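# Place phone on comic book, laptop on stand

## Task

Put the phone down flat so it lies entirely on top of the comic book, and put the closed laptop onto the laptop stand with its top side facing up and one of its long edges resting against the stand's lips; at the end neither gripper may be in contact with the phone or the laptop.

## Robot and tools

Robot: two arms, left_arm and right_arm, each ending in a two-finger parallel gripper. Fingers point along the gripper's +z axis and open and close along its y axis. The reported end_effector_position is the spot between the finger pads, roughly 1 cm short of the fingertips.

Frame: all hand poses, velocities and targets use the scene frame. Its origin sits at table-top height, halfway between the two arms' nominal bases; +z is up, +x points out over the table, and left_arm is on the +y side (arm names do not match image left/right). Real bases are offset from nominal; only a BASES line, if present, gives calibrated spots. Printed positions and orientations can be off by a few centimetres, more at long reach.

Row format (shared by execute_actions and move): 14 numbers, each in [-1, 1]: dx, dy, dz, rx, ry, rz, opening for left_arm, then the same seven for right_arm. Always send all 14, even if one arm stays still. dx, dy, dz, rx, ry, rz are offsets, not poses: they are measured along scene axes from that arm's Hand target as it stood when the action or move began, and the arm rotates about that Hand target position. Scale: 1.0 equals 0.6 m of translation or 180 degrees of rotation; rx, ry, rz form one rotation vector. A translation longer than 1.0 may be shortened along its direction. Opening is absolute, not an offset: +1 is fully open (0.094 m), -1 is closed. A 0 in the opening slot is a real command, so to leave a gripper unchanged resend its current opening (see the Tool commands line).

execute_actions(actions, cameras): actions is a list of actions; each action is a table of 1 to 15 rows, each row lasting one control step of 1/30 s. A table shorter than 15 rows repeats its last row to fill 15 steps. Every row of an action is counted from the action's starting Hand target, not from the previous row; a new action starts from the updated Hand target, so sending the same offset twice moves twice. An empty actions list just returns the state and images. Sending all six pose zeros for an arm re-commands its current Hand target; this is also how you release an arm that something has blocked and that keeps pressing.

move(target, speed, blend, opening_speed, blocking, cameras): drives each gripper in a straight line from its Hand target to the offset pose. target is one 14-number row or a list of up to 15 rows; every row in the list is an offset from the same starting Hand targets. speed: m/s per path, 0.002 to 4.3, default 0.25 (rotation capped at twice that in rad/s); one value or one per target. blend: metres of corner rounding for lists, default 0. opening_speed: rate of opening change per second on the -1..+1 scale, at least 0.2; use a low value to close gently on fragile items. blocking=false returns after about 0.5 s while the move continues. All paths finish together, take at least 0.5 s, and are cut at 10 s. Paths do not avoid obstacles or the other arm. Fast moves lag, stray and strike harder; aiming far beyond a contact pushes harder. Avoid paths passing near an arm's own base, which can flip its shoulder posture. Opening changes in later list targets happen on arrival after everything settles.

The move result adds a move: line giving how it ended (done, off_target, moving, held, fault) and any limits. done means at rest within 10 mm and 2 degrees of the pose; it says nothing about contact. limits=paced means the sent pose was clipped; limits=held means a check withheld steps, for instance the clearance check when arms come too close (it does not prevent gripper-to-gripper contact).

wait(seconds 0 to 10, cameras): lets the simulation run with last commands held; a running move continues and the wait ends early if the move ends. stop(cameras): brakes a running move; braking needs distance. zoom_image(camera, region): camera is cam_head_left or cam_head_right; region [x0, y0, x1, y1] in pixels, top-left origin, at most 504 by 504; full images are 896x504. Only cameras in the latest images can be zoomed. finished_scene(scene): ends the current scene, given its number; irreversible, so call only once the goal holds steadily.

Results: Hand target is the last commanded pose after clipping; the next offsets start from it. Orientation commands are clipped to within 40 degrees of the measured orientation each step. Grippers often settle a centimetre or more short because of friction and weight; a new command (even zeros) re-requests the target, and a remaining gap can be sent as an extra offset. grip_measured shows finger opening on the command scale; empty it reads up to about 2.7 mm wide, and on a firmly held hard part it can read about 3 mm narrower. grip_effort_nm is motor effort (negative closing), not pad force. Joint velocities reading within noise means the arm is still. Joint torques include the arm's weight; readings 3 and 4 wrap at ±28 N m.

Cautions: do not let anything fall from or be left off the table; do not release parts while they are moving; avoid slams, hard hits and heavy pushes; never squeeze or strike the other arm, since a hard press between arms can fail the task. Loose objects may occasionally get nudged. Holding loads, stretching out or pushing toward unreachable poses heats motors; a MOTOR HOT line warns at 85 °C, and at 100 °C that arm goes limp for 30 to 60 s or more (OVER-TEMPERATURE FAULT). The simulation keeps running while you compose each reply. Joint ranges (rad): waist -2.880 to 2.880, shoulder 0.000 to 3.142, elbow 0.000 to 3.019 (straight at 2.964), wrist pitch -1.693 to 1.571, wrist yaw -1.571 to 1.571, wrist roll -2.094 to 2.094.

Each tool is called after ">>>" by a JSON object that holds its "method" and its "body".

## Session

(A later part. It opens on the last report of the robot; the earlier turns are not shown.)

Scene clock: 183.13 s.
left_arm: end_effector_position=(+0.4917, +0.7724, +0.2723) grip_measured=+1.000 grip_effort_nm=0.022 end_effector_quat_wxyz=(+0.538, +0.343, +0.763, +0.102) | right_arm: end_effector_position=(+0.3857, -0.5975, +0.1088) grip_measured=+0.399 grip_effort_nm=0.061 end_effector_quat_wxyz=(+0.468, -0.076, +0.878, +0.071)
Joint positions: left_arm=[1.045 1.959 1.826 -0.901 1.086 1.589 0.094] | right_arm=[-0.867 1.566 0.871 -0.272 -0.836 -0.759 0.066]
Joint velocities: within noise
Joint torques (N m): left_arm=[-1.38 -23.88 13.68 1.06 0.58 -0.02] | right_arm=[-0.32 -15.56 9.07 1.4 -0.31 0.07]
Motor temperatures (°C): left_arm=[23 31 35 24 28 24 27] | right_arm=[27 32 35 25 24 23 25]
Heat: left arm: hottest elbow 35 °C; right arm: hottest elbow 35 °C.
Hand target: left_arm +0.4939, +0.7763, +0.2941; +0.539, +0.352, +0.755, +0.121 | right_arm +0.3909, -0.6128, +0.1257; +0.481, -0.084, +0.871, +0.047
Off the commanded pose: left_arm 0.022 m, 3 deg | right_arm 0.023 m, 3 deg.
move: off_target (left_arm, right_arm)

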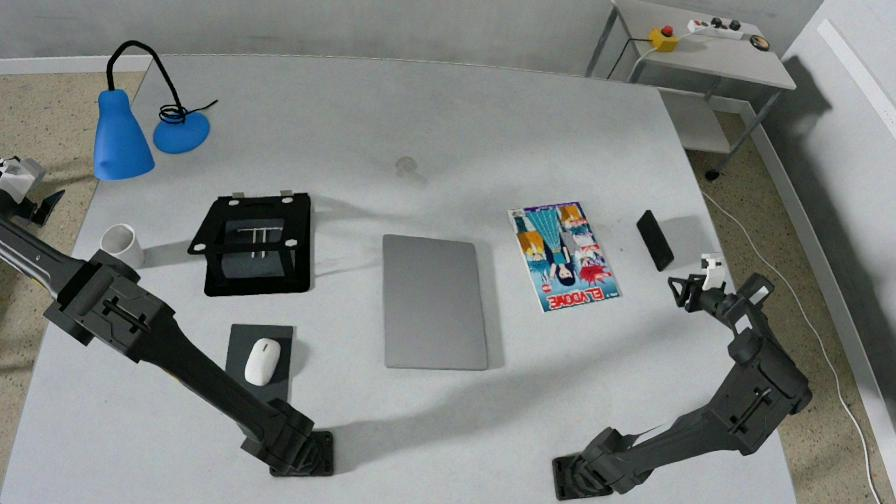

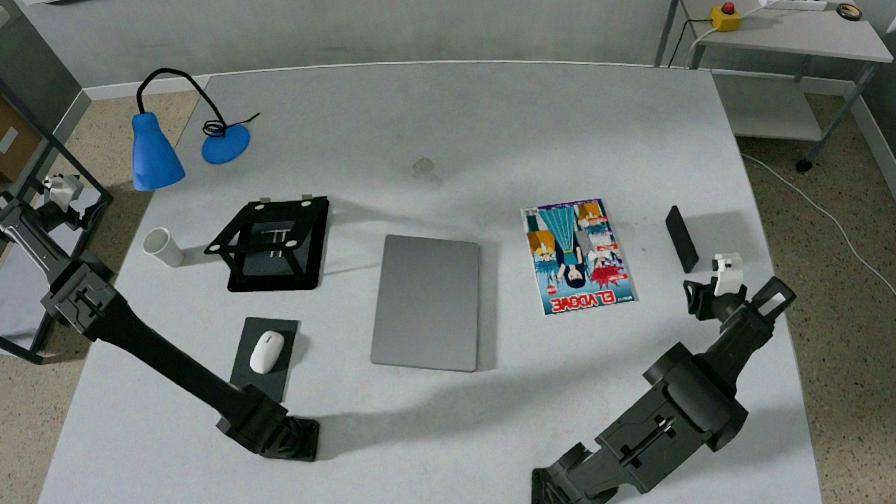

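>>> {"method": "move", "body": {"target": [0,0,0,0,0,0,1,0.185,-0.009,-0.102,0,0,0,0.4], "speed": 0.15, "cameras": ["cam_head_left","cam_head_right"]}}

>>> {"method": "zoom_image", "body": {"camera": "cam_head_right", "region": [640, 190, 800, 340]}}

>>> {"method": "zoom_image", "body": {"camera": "cam_head_left", "region": [600, 190, 760, 340]}}

Scene clock: 190.63 s.
left_arm: end_effector_position=(+0.4918, +0.7724, +0.2720) grip_measured=+1.000 grip_effort_nm=0.027 end_effector_quat_wxyz=(+0.538, +0.343, +0.763, +0.102) | right_arm: end_effector_position=(+0.4813, -0.6069, +0.0565) grip_measured=+0.399 grip_effort_nm=0.066 end_effector_quat_wxyz=(+0.469, -0.076, +0.878, +0.057)
Joint positions: left_arm=[1.045 1.959 1.826 -0.901 1.086 1.589 0.094] | right_arm=[-0.729 1.815 1.011 -0.034 -0.732 -0.605 0.066]
Joint velocities: within noise
Joint torques (N m): left_arm=[-0.91 -24.06 13.78 1.22 0.5 -0.01] | right_arm=[1.08 -16.03 10.37 1.65 -0.24 0.16]
Motor temperatures (°C): left_arm=[23 31 35 24 28 24 27] | right_arm=[27 32 35 25 24 23 25]
Heat: left arm: hottest elbow 35 °C; right arm: hottest elbow 35 °C.
Hand target: left_arm +0.4940, +0.7763, +0.2938; +0.539, +0.352, +0.755, +0.121 | right_arm +0.5019, -0.6182, +0.0643; +0.481, -0.084, +0.871, +0.047
Off the commanded pose: left_arm 0.023 m, 3 deg | right_arm 0.025 m, 2 deg.
move: off_target (left_arm, right_arm)

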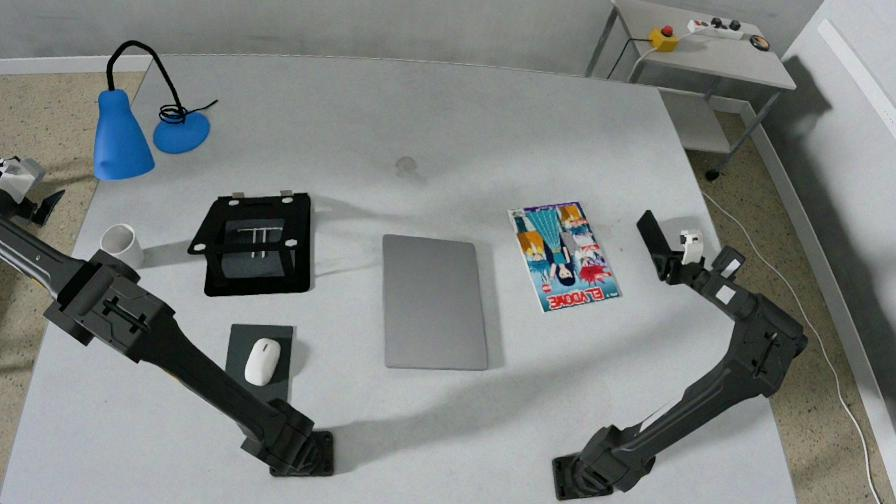

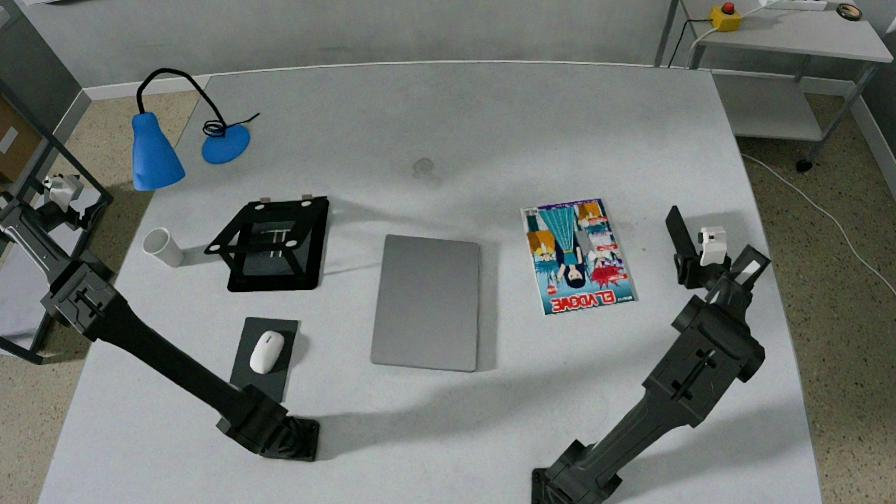

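Scaled by 3.150.

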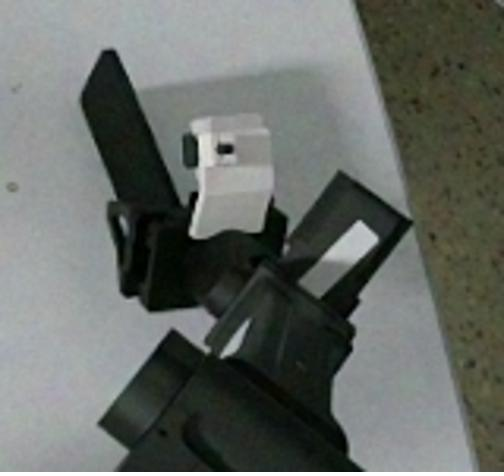

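Scaled by 3.150.

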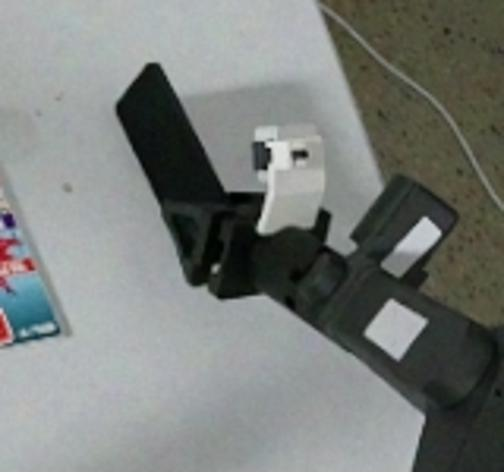

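>>> {"method": "move", "body": {"target": [0,0,0,0,0,0,1,0,0,0,0,0,0,-0.95], "opening_speed": 0.4, "cameras": ["cam_head_left","cam_head_right"]}}

>>> {"method": "zoom_image", "body": {"camera": "cam_head_left", "region": [600, 190, 760, 340]}}

Scene clock: 198.13 s.
left_arm: end_effector_position=(+0.4918, +0.7724, +0.2720) grip_measured=+1.000 grip_effort_nm=0.022 end_effector_quat_wxyz=(+0.538, +0.343, +0.763, +0.102) | right_arm: end_effector_position=(+0.4814, -0.6075, +0.0565) grip_measured=-0.841 grip_effort_nm=-1.028 end_effector_quat_wxyz=(+0.469, -0.076, +0.878, +0.056)
Joint positions: left_arm=[1.045 1.959 1.826 -0.901 1.086 1.589 0.094] | right_arm=[-0.729 1.815 1.011 -0.033 -0.73 -0.604 0.007]
Joint velocities: within noise
Joint torques (N m): left_arm=[-1.79 -23.88 13.44 1.16 0.49 -0.07] | right_arm=[1.14 -16.38 10.48 1.59 -0.33 0.21]
Motor temperatures (°C): left_arm=[23 32 35 24 28 24 27] | right_arm=[27 33 35 25 24 23 25]
Heat: left arm: hottest elbow 35 °C; right arm: hottest elbow 35 °C.
Hand target: left_arm +0.4939, +0.7763, +0.2941; +0.539, +0.352, +0.755, +0.121 | right_arm +0.5019, -0.6182, +0.0644; +0.481, -0.084, +0.871, +0.047
Off the commanded pose: left_arm 0.022 m, 3 deg | right_arm 0.024 m, 2 deg.
move: off_target (left_arm, right_arm)

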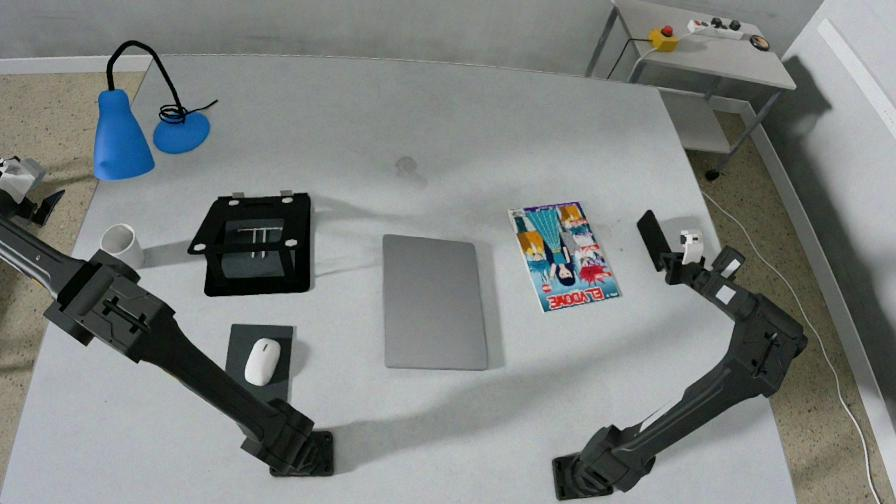

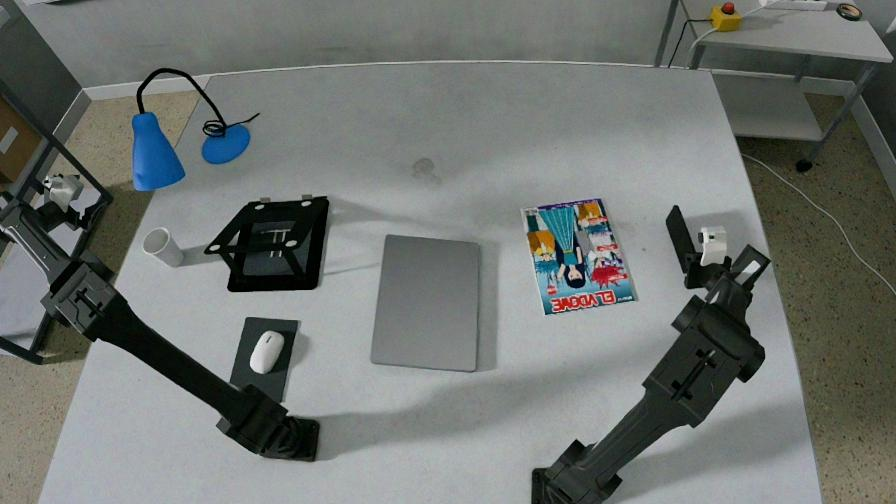

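Scaled by 3.150.

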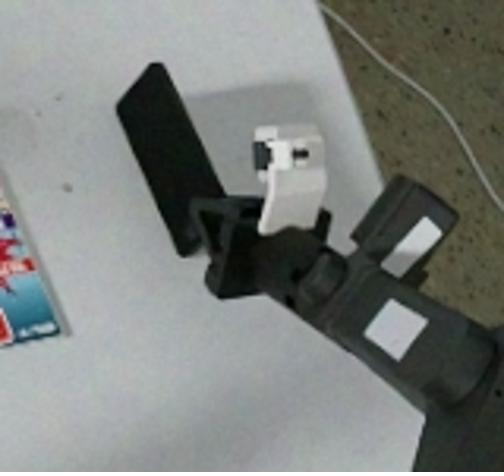

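>>> {"method": "move", "body": {"target": [[0,0,0,0,0,0,1,-0.03,0.02,0.22,0,0,0,-0.95],[0,0,0,0,0,0,1,-0.052,0.327,0.176,0.328,0.058,0,-0.95]], "blend": 0.03, "speed": [0.15,0.25], "cameras": ["cam_head_left","cam_head_right"]}}

>>> {"method": "zoom_image", "body": {"camera": "cam_head_right", "region": [500, 190, 660, 340]}}

>>> {"method": "zoom_image", "body": {"camera": "cam_head_left", "region": [500, 190, 660, 340]}}

Scene clock: 212.20 s.
left_arm: end_effector_position=(+0.4918, +0.7724, +0.2720) grip_measured=+1.000 grip_effort_nm=0.022 end_effector_quat_wxyz=(+0.538, +0.343, +0.763, +0.102) | right_arm: end_effector_position=(+0.4701, -0.4281, +0.1540) grip_measured=-0.842 grip_effort_nm=-1.038 end_effector_quat_wxyz=(+0.367, +0.187, +0.776, +0.479)
Joint positions: left_arm=[1.045 1.959 1.826 -0.901 1.086 1.589 0.094] | right_arm=[-0.546 1.586 0.837 0.057 -1.129 0.511 0.007]
Joint velocities: within noise
Joint torques (N m): left_arm=[-0.79 -22.89 13.6 1.01 0.48 -0.04] | right_arm=[1.26 -17.67 6.67 1.99 -0.47 0.15]
Motor temperatures (°C): left_arm=[23 32 35 24 28 24 27] | right_arm=[27 33 35 25 24 23 26]
Heat: left arm: hottest elbow 35 °C; right arm: hottest elbow 35 °C.
Hand target: left_arm +0.4940, +0.7763, +0.2938; +0.539, +0.352, +0.755, +0.121 | right_arm +0.4707, -0.4220, +0.1701; +0.382, +0.168, +0.774, +0.476
Off the commanded pose: left_arm 0.023 m, 3 deg | right_arm 0.017 m, 3 deg.
move: off_target (left_arm, right_arm)

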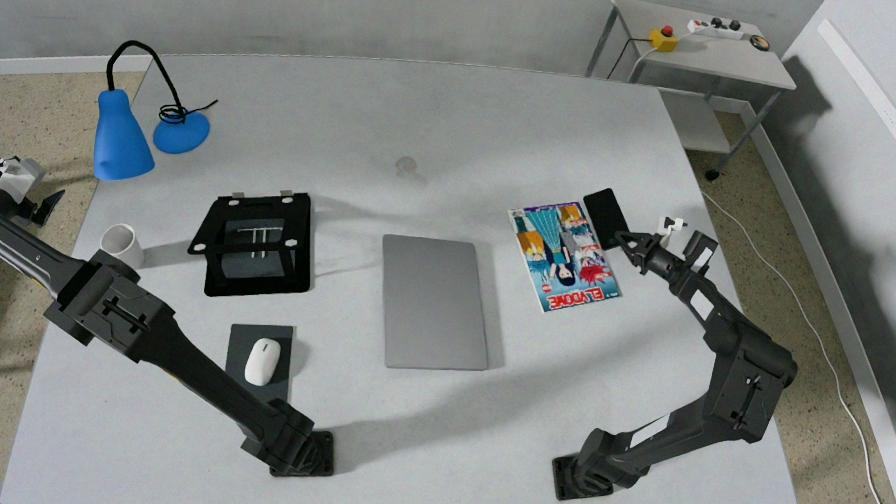

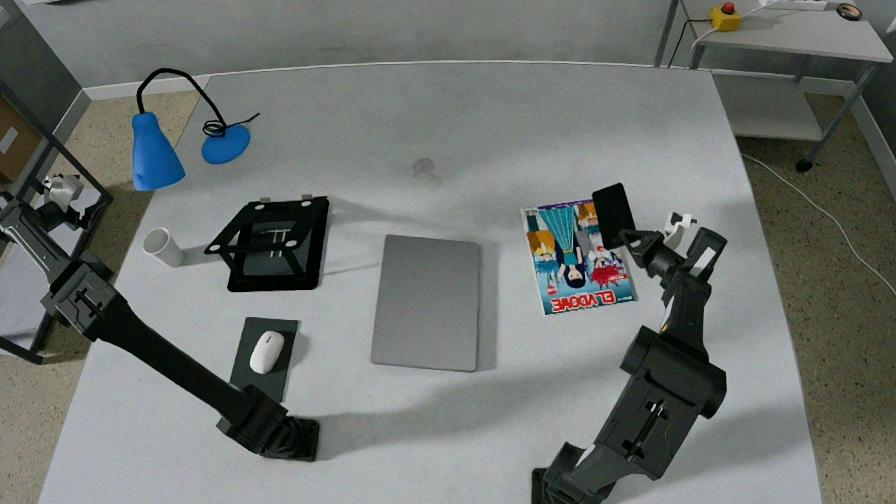

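Scaled by 3.150.

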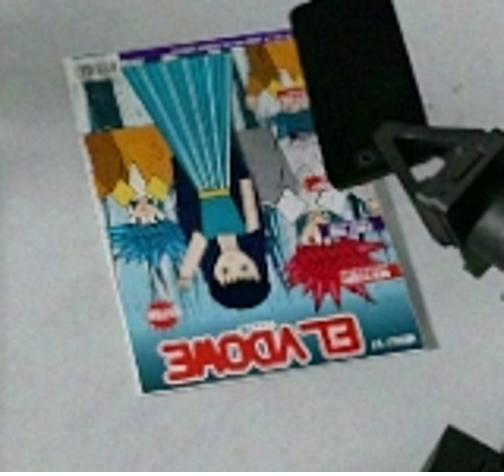

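Scaled by 3.150.

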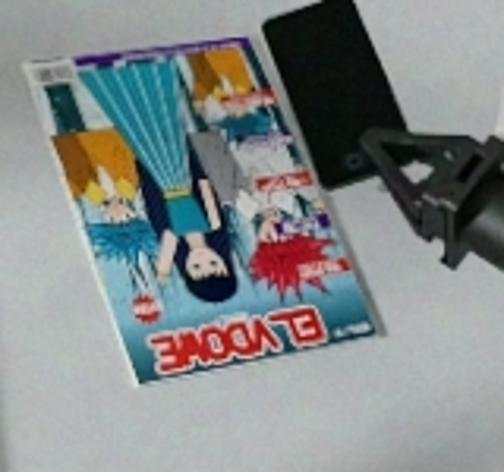

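>>> {"method": "move", "body": {"target": [0,0,0,0,0,0,1,-0.03,0.067,-0.16,0,0,0,-0.95], "speed": 0.15, "cameras": ["cam_head_left","cam_head_right"]}}

>>> {"method": "zoom_image", "body": {"camera": "cam_head_right", "region": [500, 190, 660, 340]}}

>>> {"method": "zoom_image", "body": {"camera": "cam_head_left", "region": [500, 190, 660, 340]}}

Scene clock: 218.33 s.
left_arm: end_effector_position=(+0.4918, +0.7724, +0.2720) grip_measured=+1.000 grip_effort_nm=0.022 end_effector_quat_wxyz=(+0.538, +0.343, +0.763, +0.102) | right_arm: end_effector_position=(+0.4517, -0.3871, +0.0753) grip_measured=-0.842 grip_effort_nm=-1.038 end_effector_quat_wxyz=(+0.381, +0.175, +0.774, +0.474)
Joint positions: left_arm=[1.045 1.959 1.826 -0.901 1.086 1.589 0.094] | right_arm=[-0.481 1.723 0.661 0.481 -1.076 0.593 0.007]
Joint velocities: within noise
Joint torques (N m): left_arm=[-1.32 -23.59 13.72 1.24 0.53 -0.06] | right_arm=[1.14 -13.92 4.82 2.04 -0.37 0.14]
Motor temperatures (°C): left_arm=[23 32 35 24 28 24 27] | right_arm=[27 34 35 25 24 23 26]
Heat: left arm: hottest elbow 35 °C; right arm: hottest elbow 35 °C.
Hand target: left_arm +0.4940, +0.7763, +0.2938; +0.539, +0.352, +0.755, +0.121 | right_arm +0.4528, -0.3817, +0.0741; +0.382, +0.168, +0.774, +0.476
Off the commanded pose: left_arm 0.022 m, 3 deg | right_arm 0.005 m, 1 deg.
move: off_target (left_arm)

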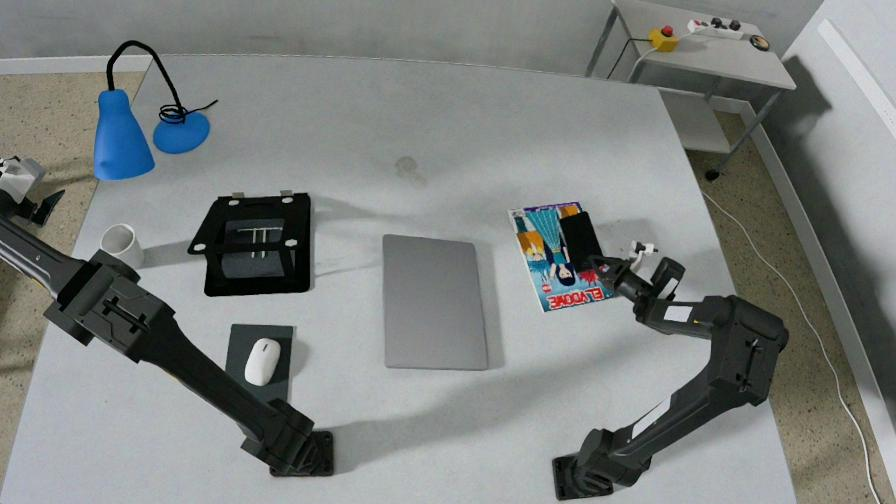

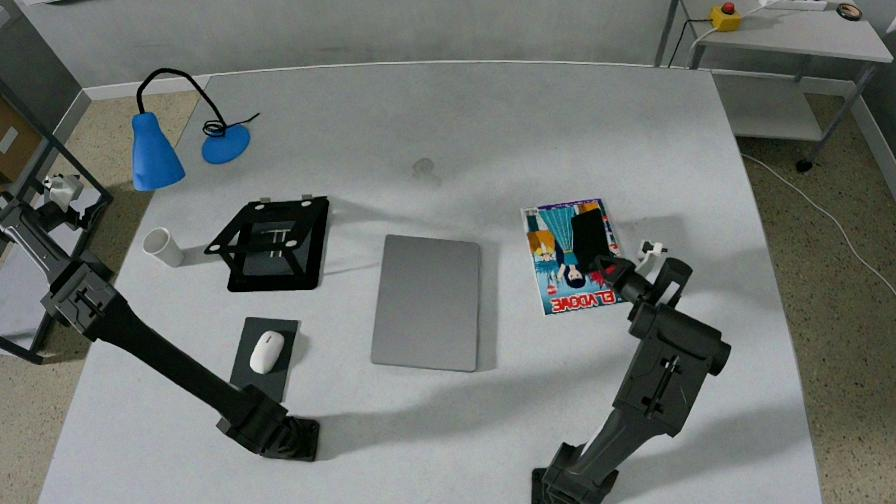

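Scaled by 3.150.

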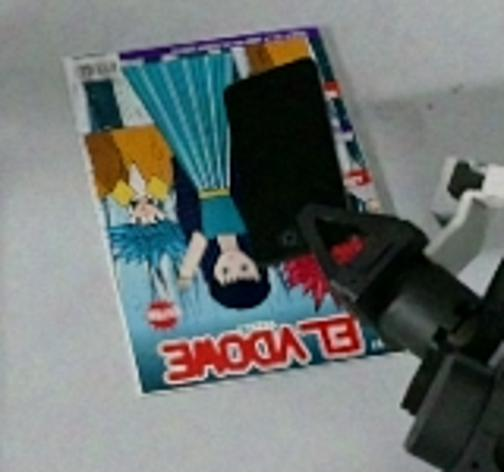

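Scaled by 3.150.

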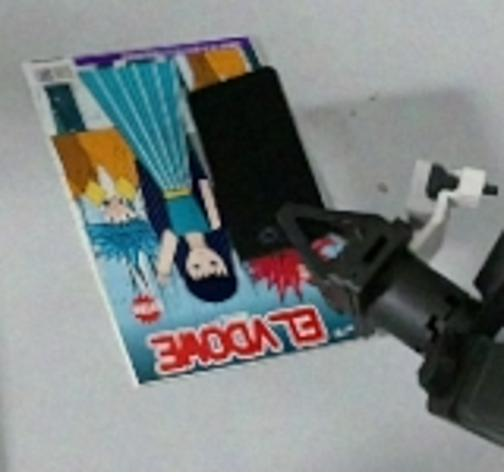

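>>> {"method": "move", "body": {"target": [0,0,0,0,0,0,1,-0.012,0.02,-0.07,0,0,0,-0.95], "speed": 0.08, "cameras": ["cam_head_left","cam_head_right"]}}

>>> {"method": "zoom_image", "body": {"camera": "cam_head_left", "region": [500, 190, 660, 340]}}

Scene clock: 222.87 s.
left_arm: end_effector_position=(+0.4918, +0.7724, +0.2720) grip_measured=+1.000 grip_effort_nm=0.022 end_effector_quat_wxyz=(+0.538, +0.343, +0.763, +0.102) | right_arm: end_effector_position=(+0.4478, -0.3786, +0.0412) grip_measured=-0.842 grip_effort_nm=-1.038 end_effector_quat_wxyz=(+0.389, +0.171, +0.772, +0.472)
Joint positions: left_arm=[1.045 1.959 1.826 -0.901 1.086 1.589 0.094] | right_arm=[-0.465 1.831 0.629 0.66 -1.061 0.616 0.007]
Joint velocities: within noise
Joint torques (N m): left_arm=[-1.96 -23.53 13.78 1.24 0.46 -0.01] | right_arm=[1.55 -12.92 3.44 2.02 -0.29 0.1]
Motor temperatures (°C): left_arm=[23 32 35 24 28 24 27] | right_arm=[27 33 35 25 24 23 26]
Heat: left arm: hottest elbow 35 °C; right arm: hottest elbow 35 °C.
Hand target: left_arm +0.4940, +0.7763, +0.2938; +0.539, +0.352, +0.755, +0.121 | right_arm +0.4455, -0.3697, +0.0320; +0.382, +0.168, +0.774, +0.477
Off the commanded pose: left_arm 0.022 m, 3 deg | right_arm 0.013 m, 1 deg.
move: off_target (left_arm, right_arm)

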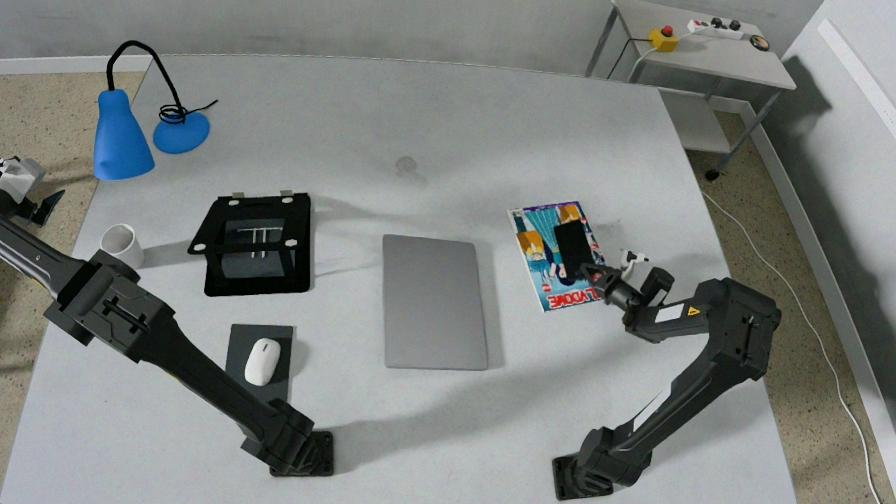

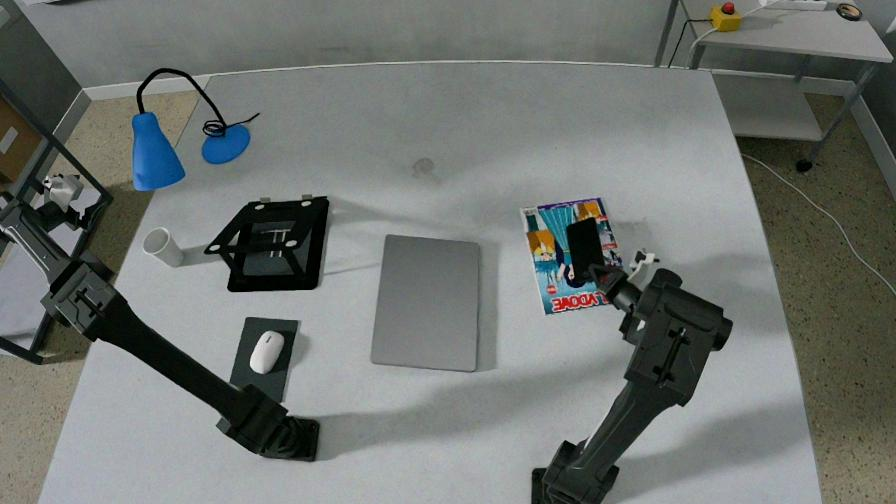

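Scaled by 3.150.

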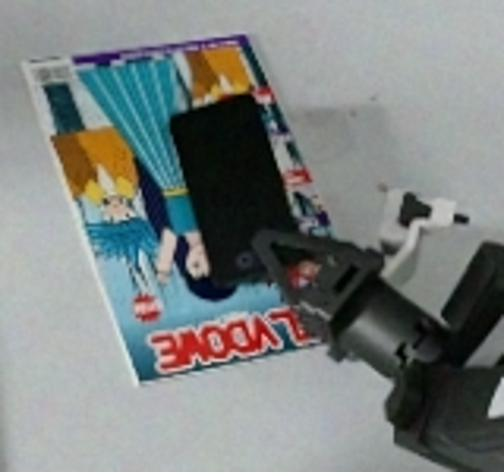

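>>> {"method": "move", "body": {"target": [0,0,0,0,0,0,1,0,0,-0.02,0.04,0.007,0,-0.95], "speed": 0.05, "cameras": ["cam_head_left","cam_head_right"]}}

>>> {"method": "zoom_image", "body": {"camera": "cam_head_left", "region": [500, 190, 660, 340]}}

>>> {"method": "zoom_image", "body": {"camera": "cam_head_right", "region": [500, 190, 660, 340]}}

Scene clock: 227.93 s.
left_arm: end_effector_position=(+0.4918, +0.7724, +0.2720) grip_measured=+1.000 grip_effort_nm=0.022 end_effector_quat_wxyz=(+0.538, +0.343, +0.763, +0.102) | right_arm: end_effector_position=(+0.4507, -0.3749, +0.0465) grip_measured=-0.842 grip_effort_nm=-1.038 end_effector_quat_wxyz=(+0.386, +0.179, +0.744, +0.515)
Joint positions: left_arm=[1.045 1.959 1.826 -0.901 1.086 1.589 0.094] | right_arm=[-0.465 1.89 0.629 0.861 -1.119 0.8 0.007]
Joint velocities: within noise
Joint torques (N m): left_arm=[-1.32 -23.47 13.79 1.11 0.52 0] | right_arm=[0.73 -10.58 3.33 1.5 -0.26 0.11]
Motor temperatures (°C): left_arm=[23 32 35 24 28 24 27] | right_arm=[27 33 34 25 24 23 26]
Heat: left arm: hottest elbow 35 °C; right arm: hottest elbow 34 °C.
Hand target: left_arm +0.4940, +0.7763, +0.2938; +0.539, +0.352, +0.755, +0.121 | right_arm +0.4455, -0.3697, +0.0200; +0.363, +0.197, +0.746, +0.522
Off the commanded pose: left_arm 0.022 m, 3 deg | right_arm 0.027 m, 4 deg.
move: off_target (left_arm, right_arm)

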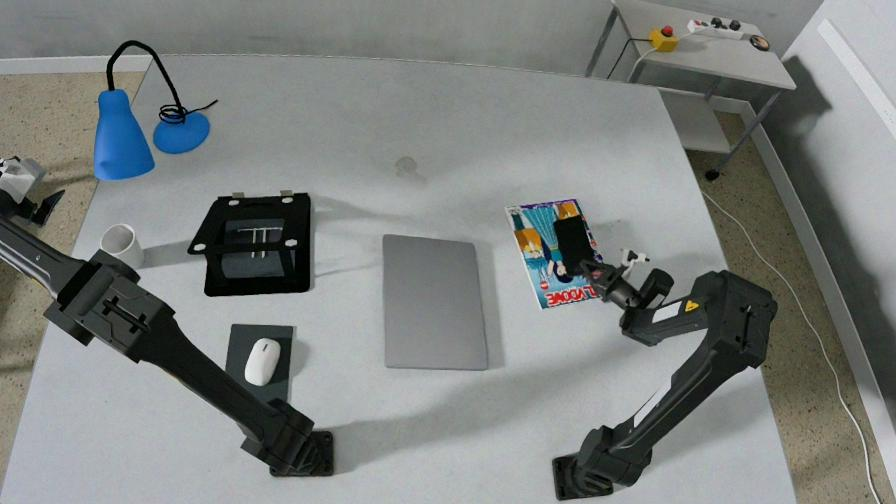

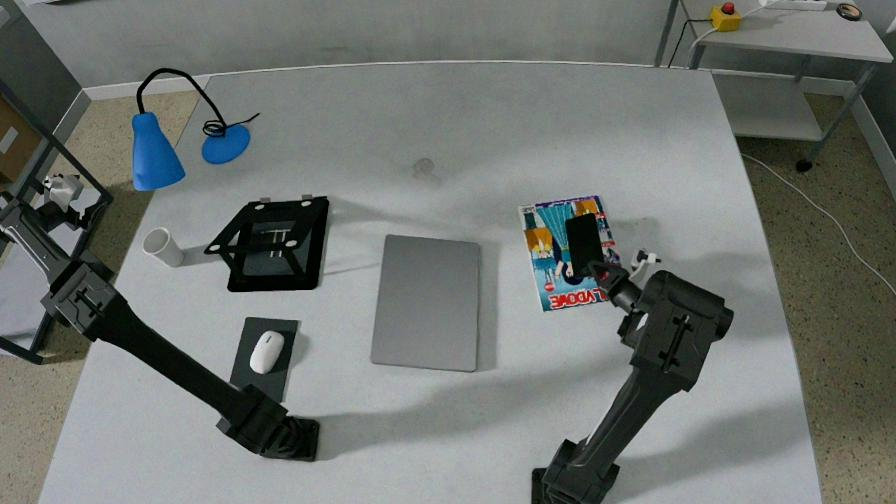

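Scaled by 3.150.

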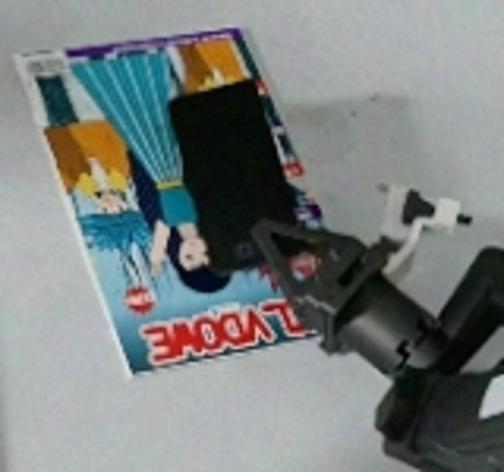

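Scaled by 3.150.

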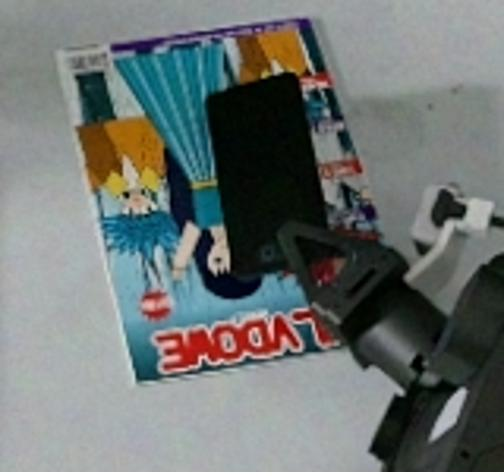

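>>> {"method": "move", "body": {"target": [[0,0,0,0,0,0,1,0.005,-0.005,0.03,0.03,0.005,0,-0.95],[0,0,0,0,0,0,1,0.005,-0.005,0.03,0.03,0.005,0,-0.5]], "speed": 0.05, "opening_speed": 0.4, "cameras": ["cam_head_left","cam_head_right"]}}

>>> {"method": "zoom_image", "body": {"camera": "cam_head_left", "region": [500, 190, 660, 340]}}

>>> {"method": "zoom_image", "body": {"camera": "cam_head_right", "region": [500, 190, 660, 340]}}

Scene clock: 234.70 s.
left_arm: end_effector_position=(+0.4917, +0.7724, +0.2723) grip_measured=+1.000 grip_effort_nm=0.022 end_effector_quat_wxyz=(+0.538, +0.343, +0.763, +0.102) | right_arm: end_effector_position=(+0.4486, -0.3712, +0.0487) grip_measured=-0.502 grip_effort_nm=0.056 end_effector_quat_wxyz=(+0.352, +0.212, +0.724, +0.554)
Joint positions: left_arm=[1.045 1.959 1.826 -0.901 1.086 1.589 0.094] | right_arm=[-0.466 1.911 0.629 0.927 -1.157 0.962 0.023]
Joint velocities: within noise
Joint torques (N m): left_arm=[-1.61 -23.36 13.7 1.16 0.54 -0.05] | right_arm=[0.26 -12.81 3.84 1.8 -0.26 0.11]
Motor temperatures (°C): left_arm=[23 32 35 24 28 24 27] | right_arm=[27 33 34 25 24 23 26]
Heat: left arm: hottest elbow 35 °C; right arm: hottest elbow 34 °C.
Hand target: left_arm +0.4940, +0.7763, +0.2938; +0.539, +0.352, +0.755, +0.121 | right_arm +0.4485, -0.3727, +0.0381; +0.347, +0.218, +0.724, +0.555
Off the commanded pose: left_arm 0.022 m, 3 deg | right_arm 0.011 m, 1 deg.
move: off_target (left_arm, right_arm); target 2's new opening was sent with right_arm's hand 0.011 m and 1 deg from that target

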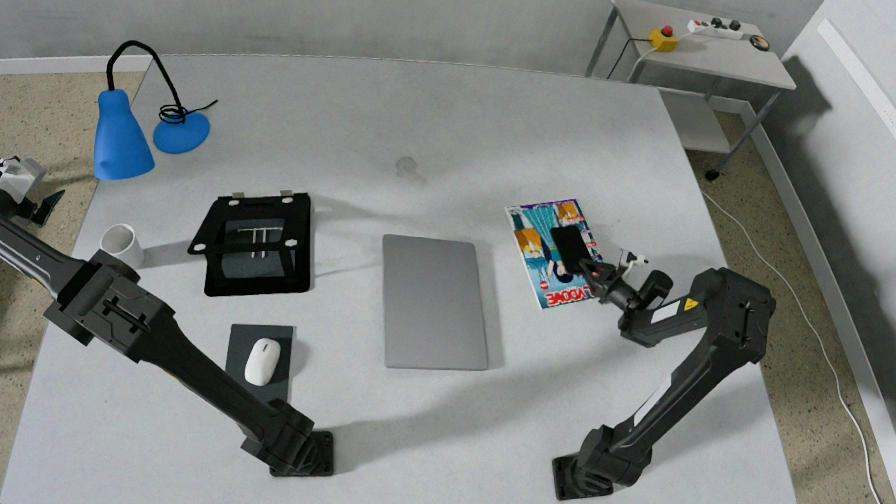

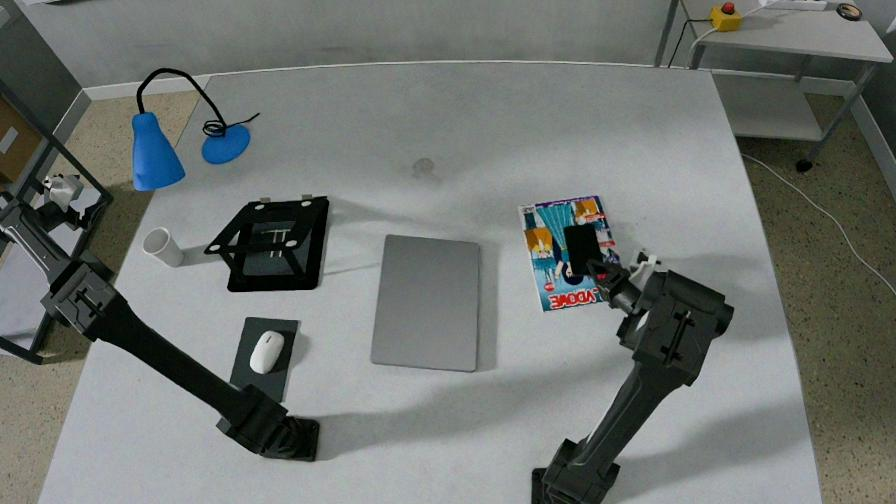

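Scaled by 3.150.

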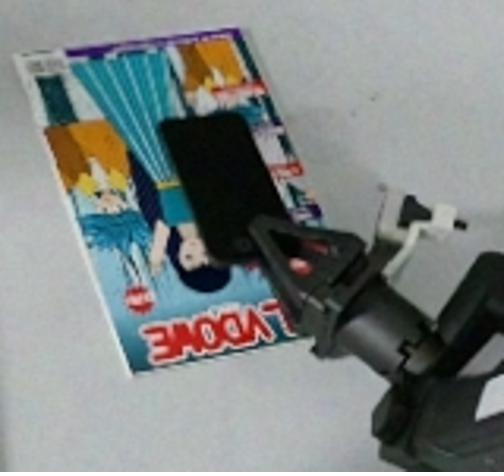

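Scaled by 3.150.

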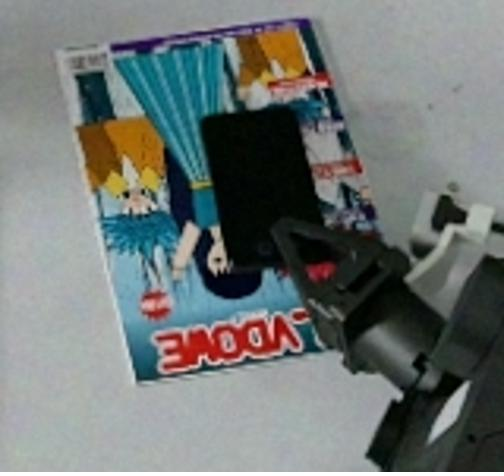

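>>> {"method": "move", "body": {"target": [[0,0,0,0,0,0,1,-0.08,-0.07,0.01,0,0,0,-0.5],[0,0,0,0,0,0,1,-0.15,-0.12,0.08,0,0,0,-0.5]], "speed": [0.06,0.2], "cameras": ["cam_head_left","cam_head_right"]}}

>>> {"method": "zoom_image", "body": {"camera": "cam_head_left", "region": [500, 190, 660, 340]}}

>>> {"method": "zoom_image", "body": {"camera": "cam_head_right", "region": [500, 190, 660, 340]}}

Scene clock: 241.50 s.
left_arm: end_effector_position=(+0.4918, +0.7724, +0.2720) grip_measured=+1.000 grip_effort_nm=0.022 end_effector_quat_wxyz=(+0.538, +0.343, +0.763, +0.102) | right_arm: end_effector_position=(+0.3460, -0.4286, +0.0692) grip_measured=-0.501 grip_effort_nm=0.046 end_effector_quat_wxyz=(+0.325, +0.237, +0.719, +0.567)
Joint positions: left_arm=[1.045 1.959 1.826 -0.901 1.086 1.589 0.094] | right_arm=[-0.757 1.681 0.575 0.073 -1.399 0.342 0.023]
Joint velocities: within noise
Joint torques (N m): left_arm=[-1.55 -22.89 13.68 1.07 0.53 0] | right_arm=[-0.15 -14.51 7.32 0.49 -0.57 0.07]
Motor temperatures (°C): left_arm=[23 32 35 24 28 24 27] | right_arm=[27 33 33 25 24 23 26]
Heat: left arm: hottest elbow 35 °C; right arm: hottest shoulder 33 °C.
Hand target: left_arm +0.4940, +0.7763, +0.2938; +0.539, +0.352, +0.755, +0.121 | right_arm +0.3585, -0.4449, +0.0861; +0.347, +0.218, +0.724, +0.555
Off the commanded pose: left_arm 0.022 m, 3 deg | right_arm 0.027 m, 4 deg.
move: off_target (left_arm, right_arm)

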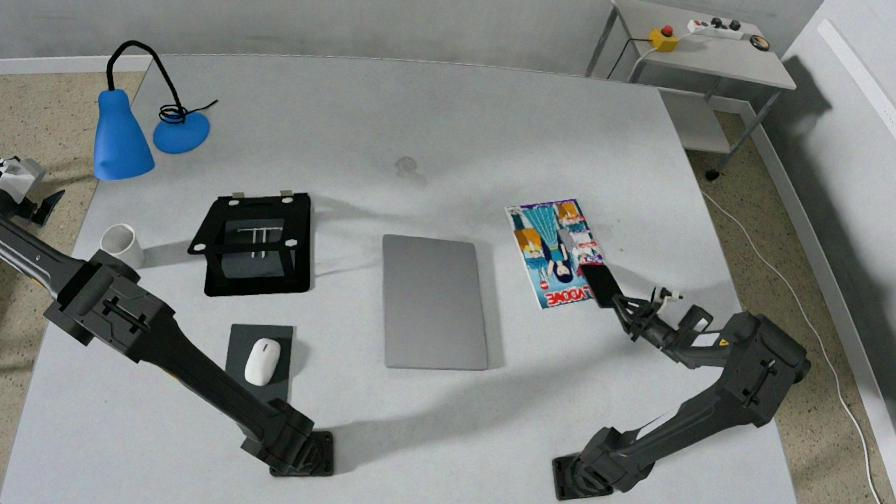

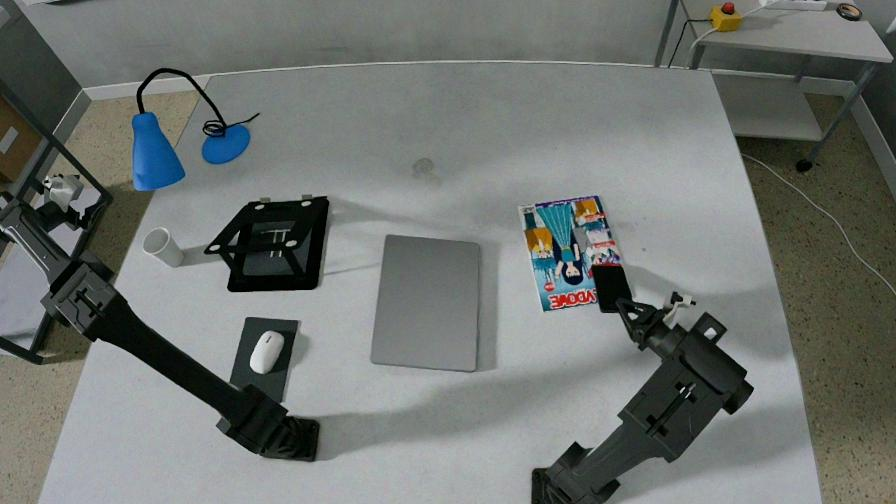

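Scaled by 3.150.

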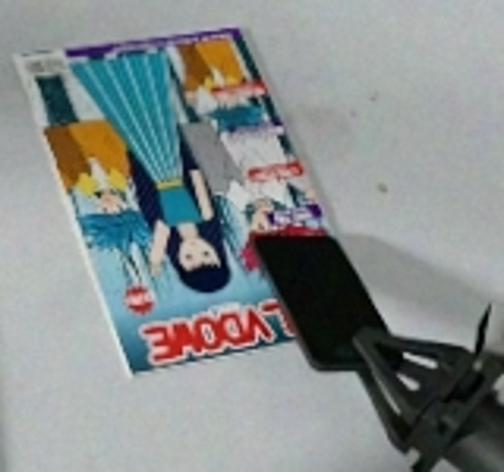

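Scaled by 3.150.

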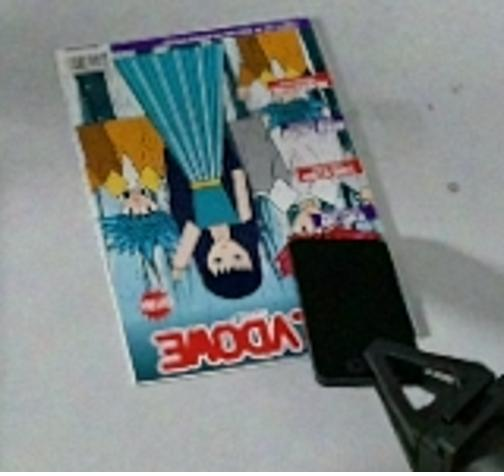

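>>> {"method": "move", "body": {"target": [0,0,0,0,0,0,1,0,0,0,0,0,0,-0.95], "opening_speed": 0.4, "cameras": ["cam_head_left","cam_head_right"]}}

>>> {"method": "zoom_image", "body": {"camera": "cam_head_left", "region": [500, 190, 660, 340]}}

>>> {"method": "zoom_image", "body": {"camera": "cam_head_right", "region": [500, 190, 660, 340]}}

Scene clock: 246.57 s.
left_arm: end_effector_position=(+0.4918, +0.7724, +0.2720) grip_measured=+1.000 grip_effort_nm=0.022 end_effector_quat_wxyz=(+0.538, +0.343, +0.763, +0.102) | right_arm: end_effector_position=(+0.3434, -0.4265, +0.0666) grip_measured=-0.841 grip_effort_nm=-1.028 end_effector_quat_wxyz=(+0.319, +0.241, +0.720, +0.566)
Joint positions: left_arm=[1.045 1.959 1.826 -0.901 1.086 1.589 0.094] | right_arm=[-0.757 1.68 0.575 0.03 -1.394 0.312 0.007]
Joint velocities: within noise
Joint torques (N m): left_arm=[-1.96 -23.41 13.64 0.88 0.51 -0.1] | right_arm=[-0.09 -14.51 7.86 0.35 -0.78 0]
Motor temperatures (°C): left_arm=[23 32 35 24 28 24 27] | right_arm=[27 33 34 25 24 23 26]
Heat: left arm: hottest elbow 35 °C; right arm: hottest elbow 34 °C.
Hand target: left_arm +0.4940, +0.7763, +0.2938; +0.539, +0.352, +0.755, +0.121 | right_arm +0.3585, -0.4448, +0.0861; +0.347, +0.218, +0.724, +0.555
Off the commanded pose: left_arm 0.022 m, 3 deg | right_arm 0.031 m, 4 deg.
move: off_target (left_arm, right_arm)

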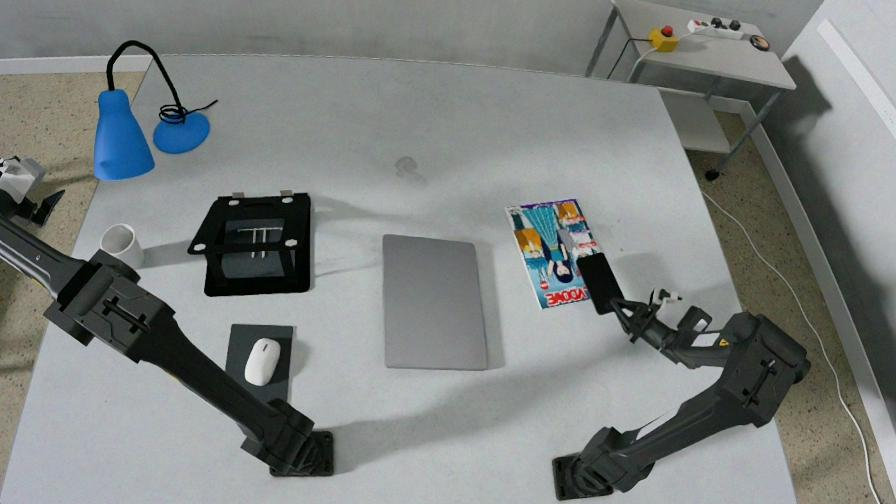

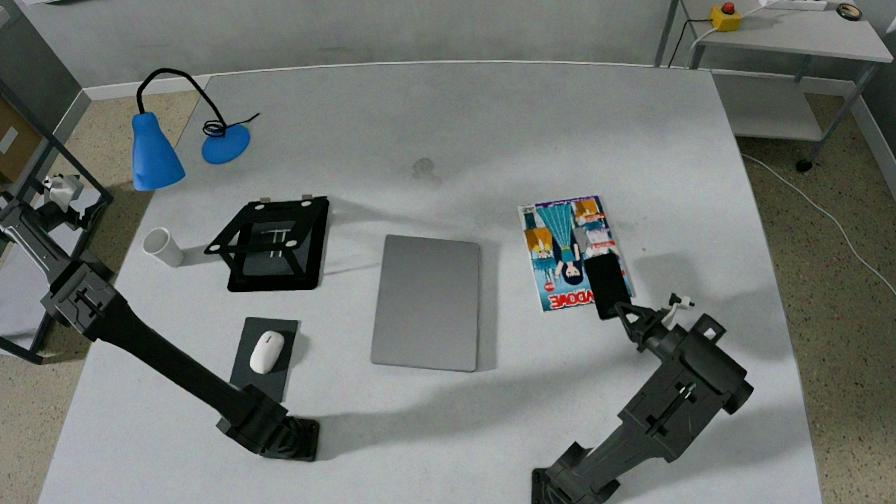

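Scaled by 3.150.

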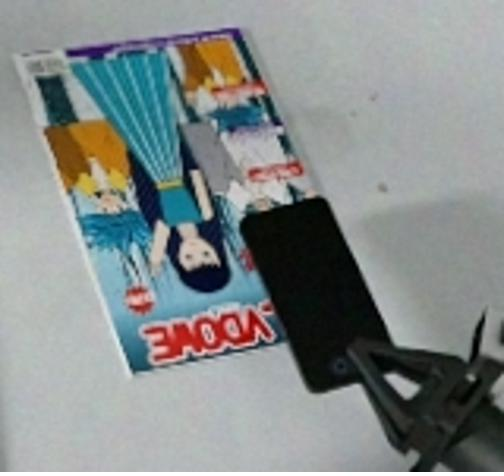

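Scaled by 3.150.

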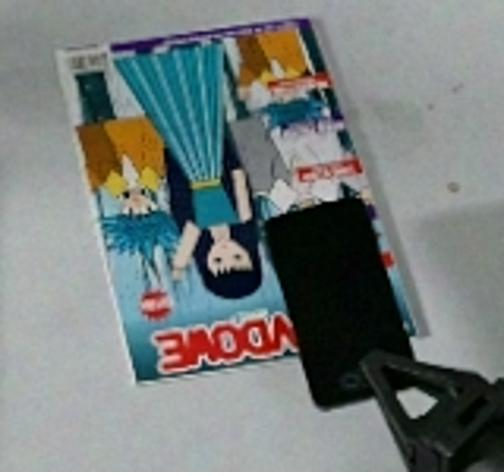

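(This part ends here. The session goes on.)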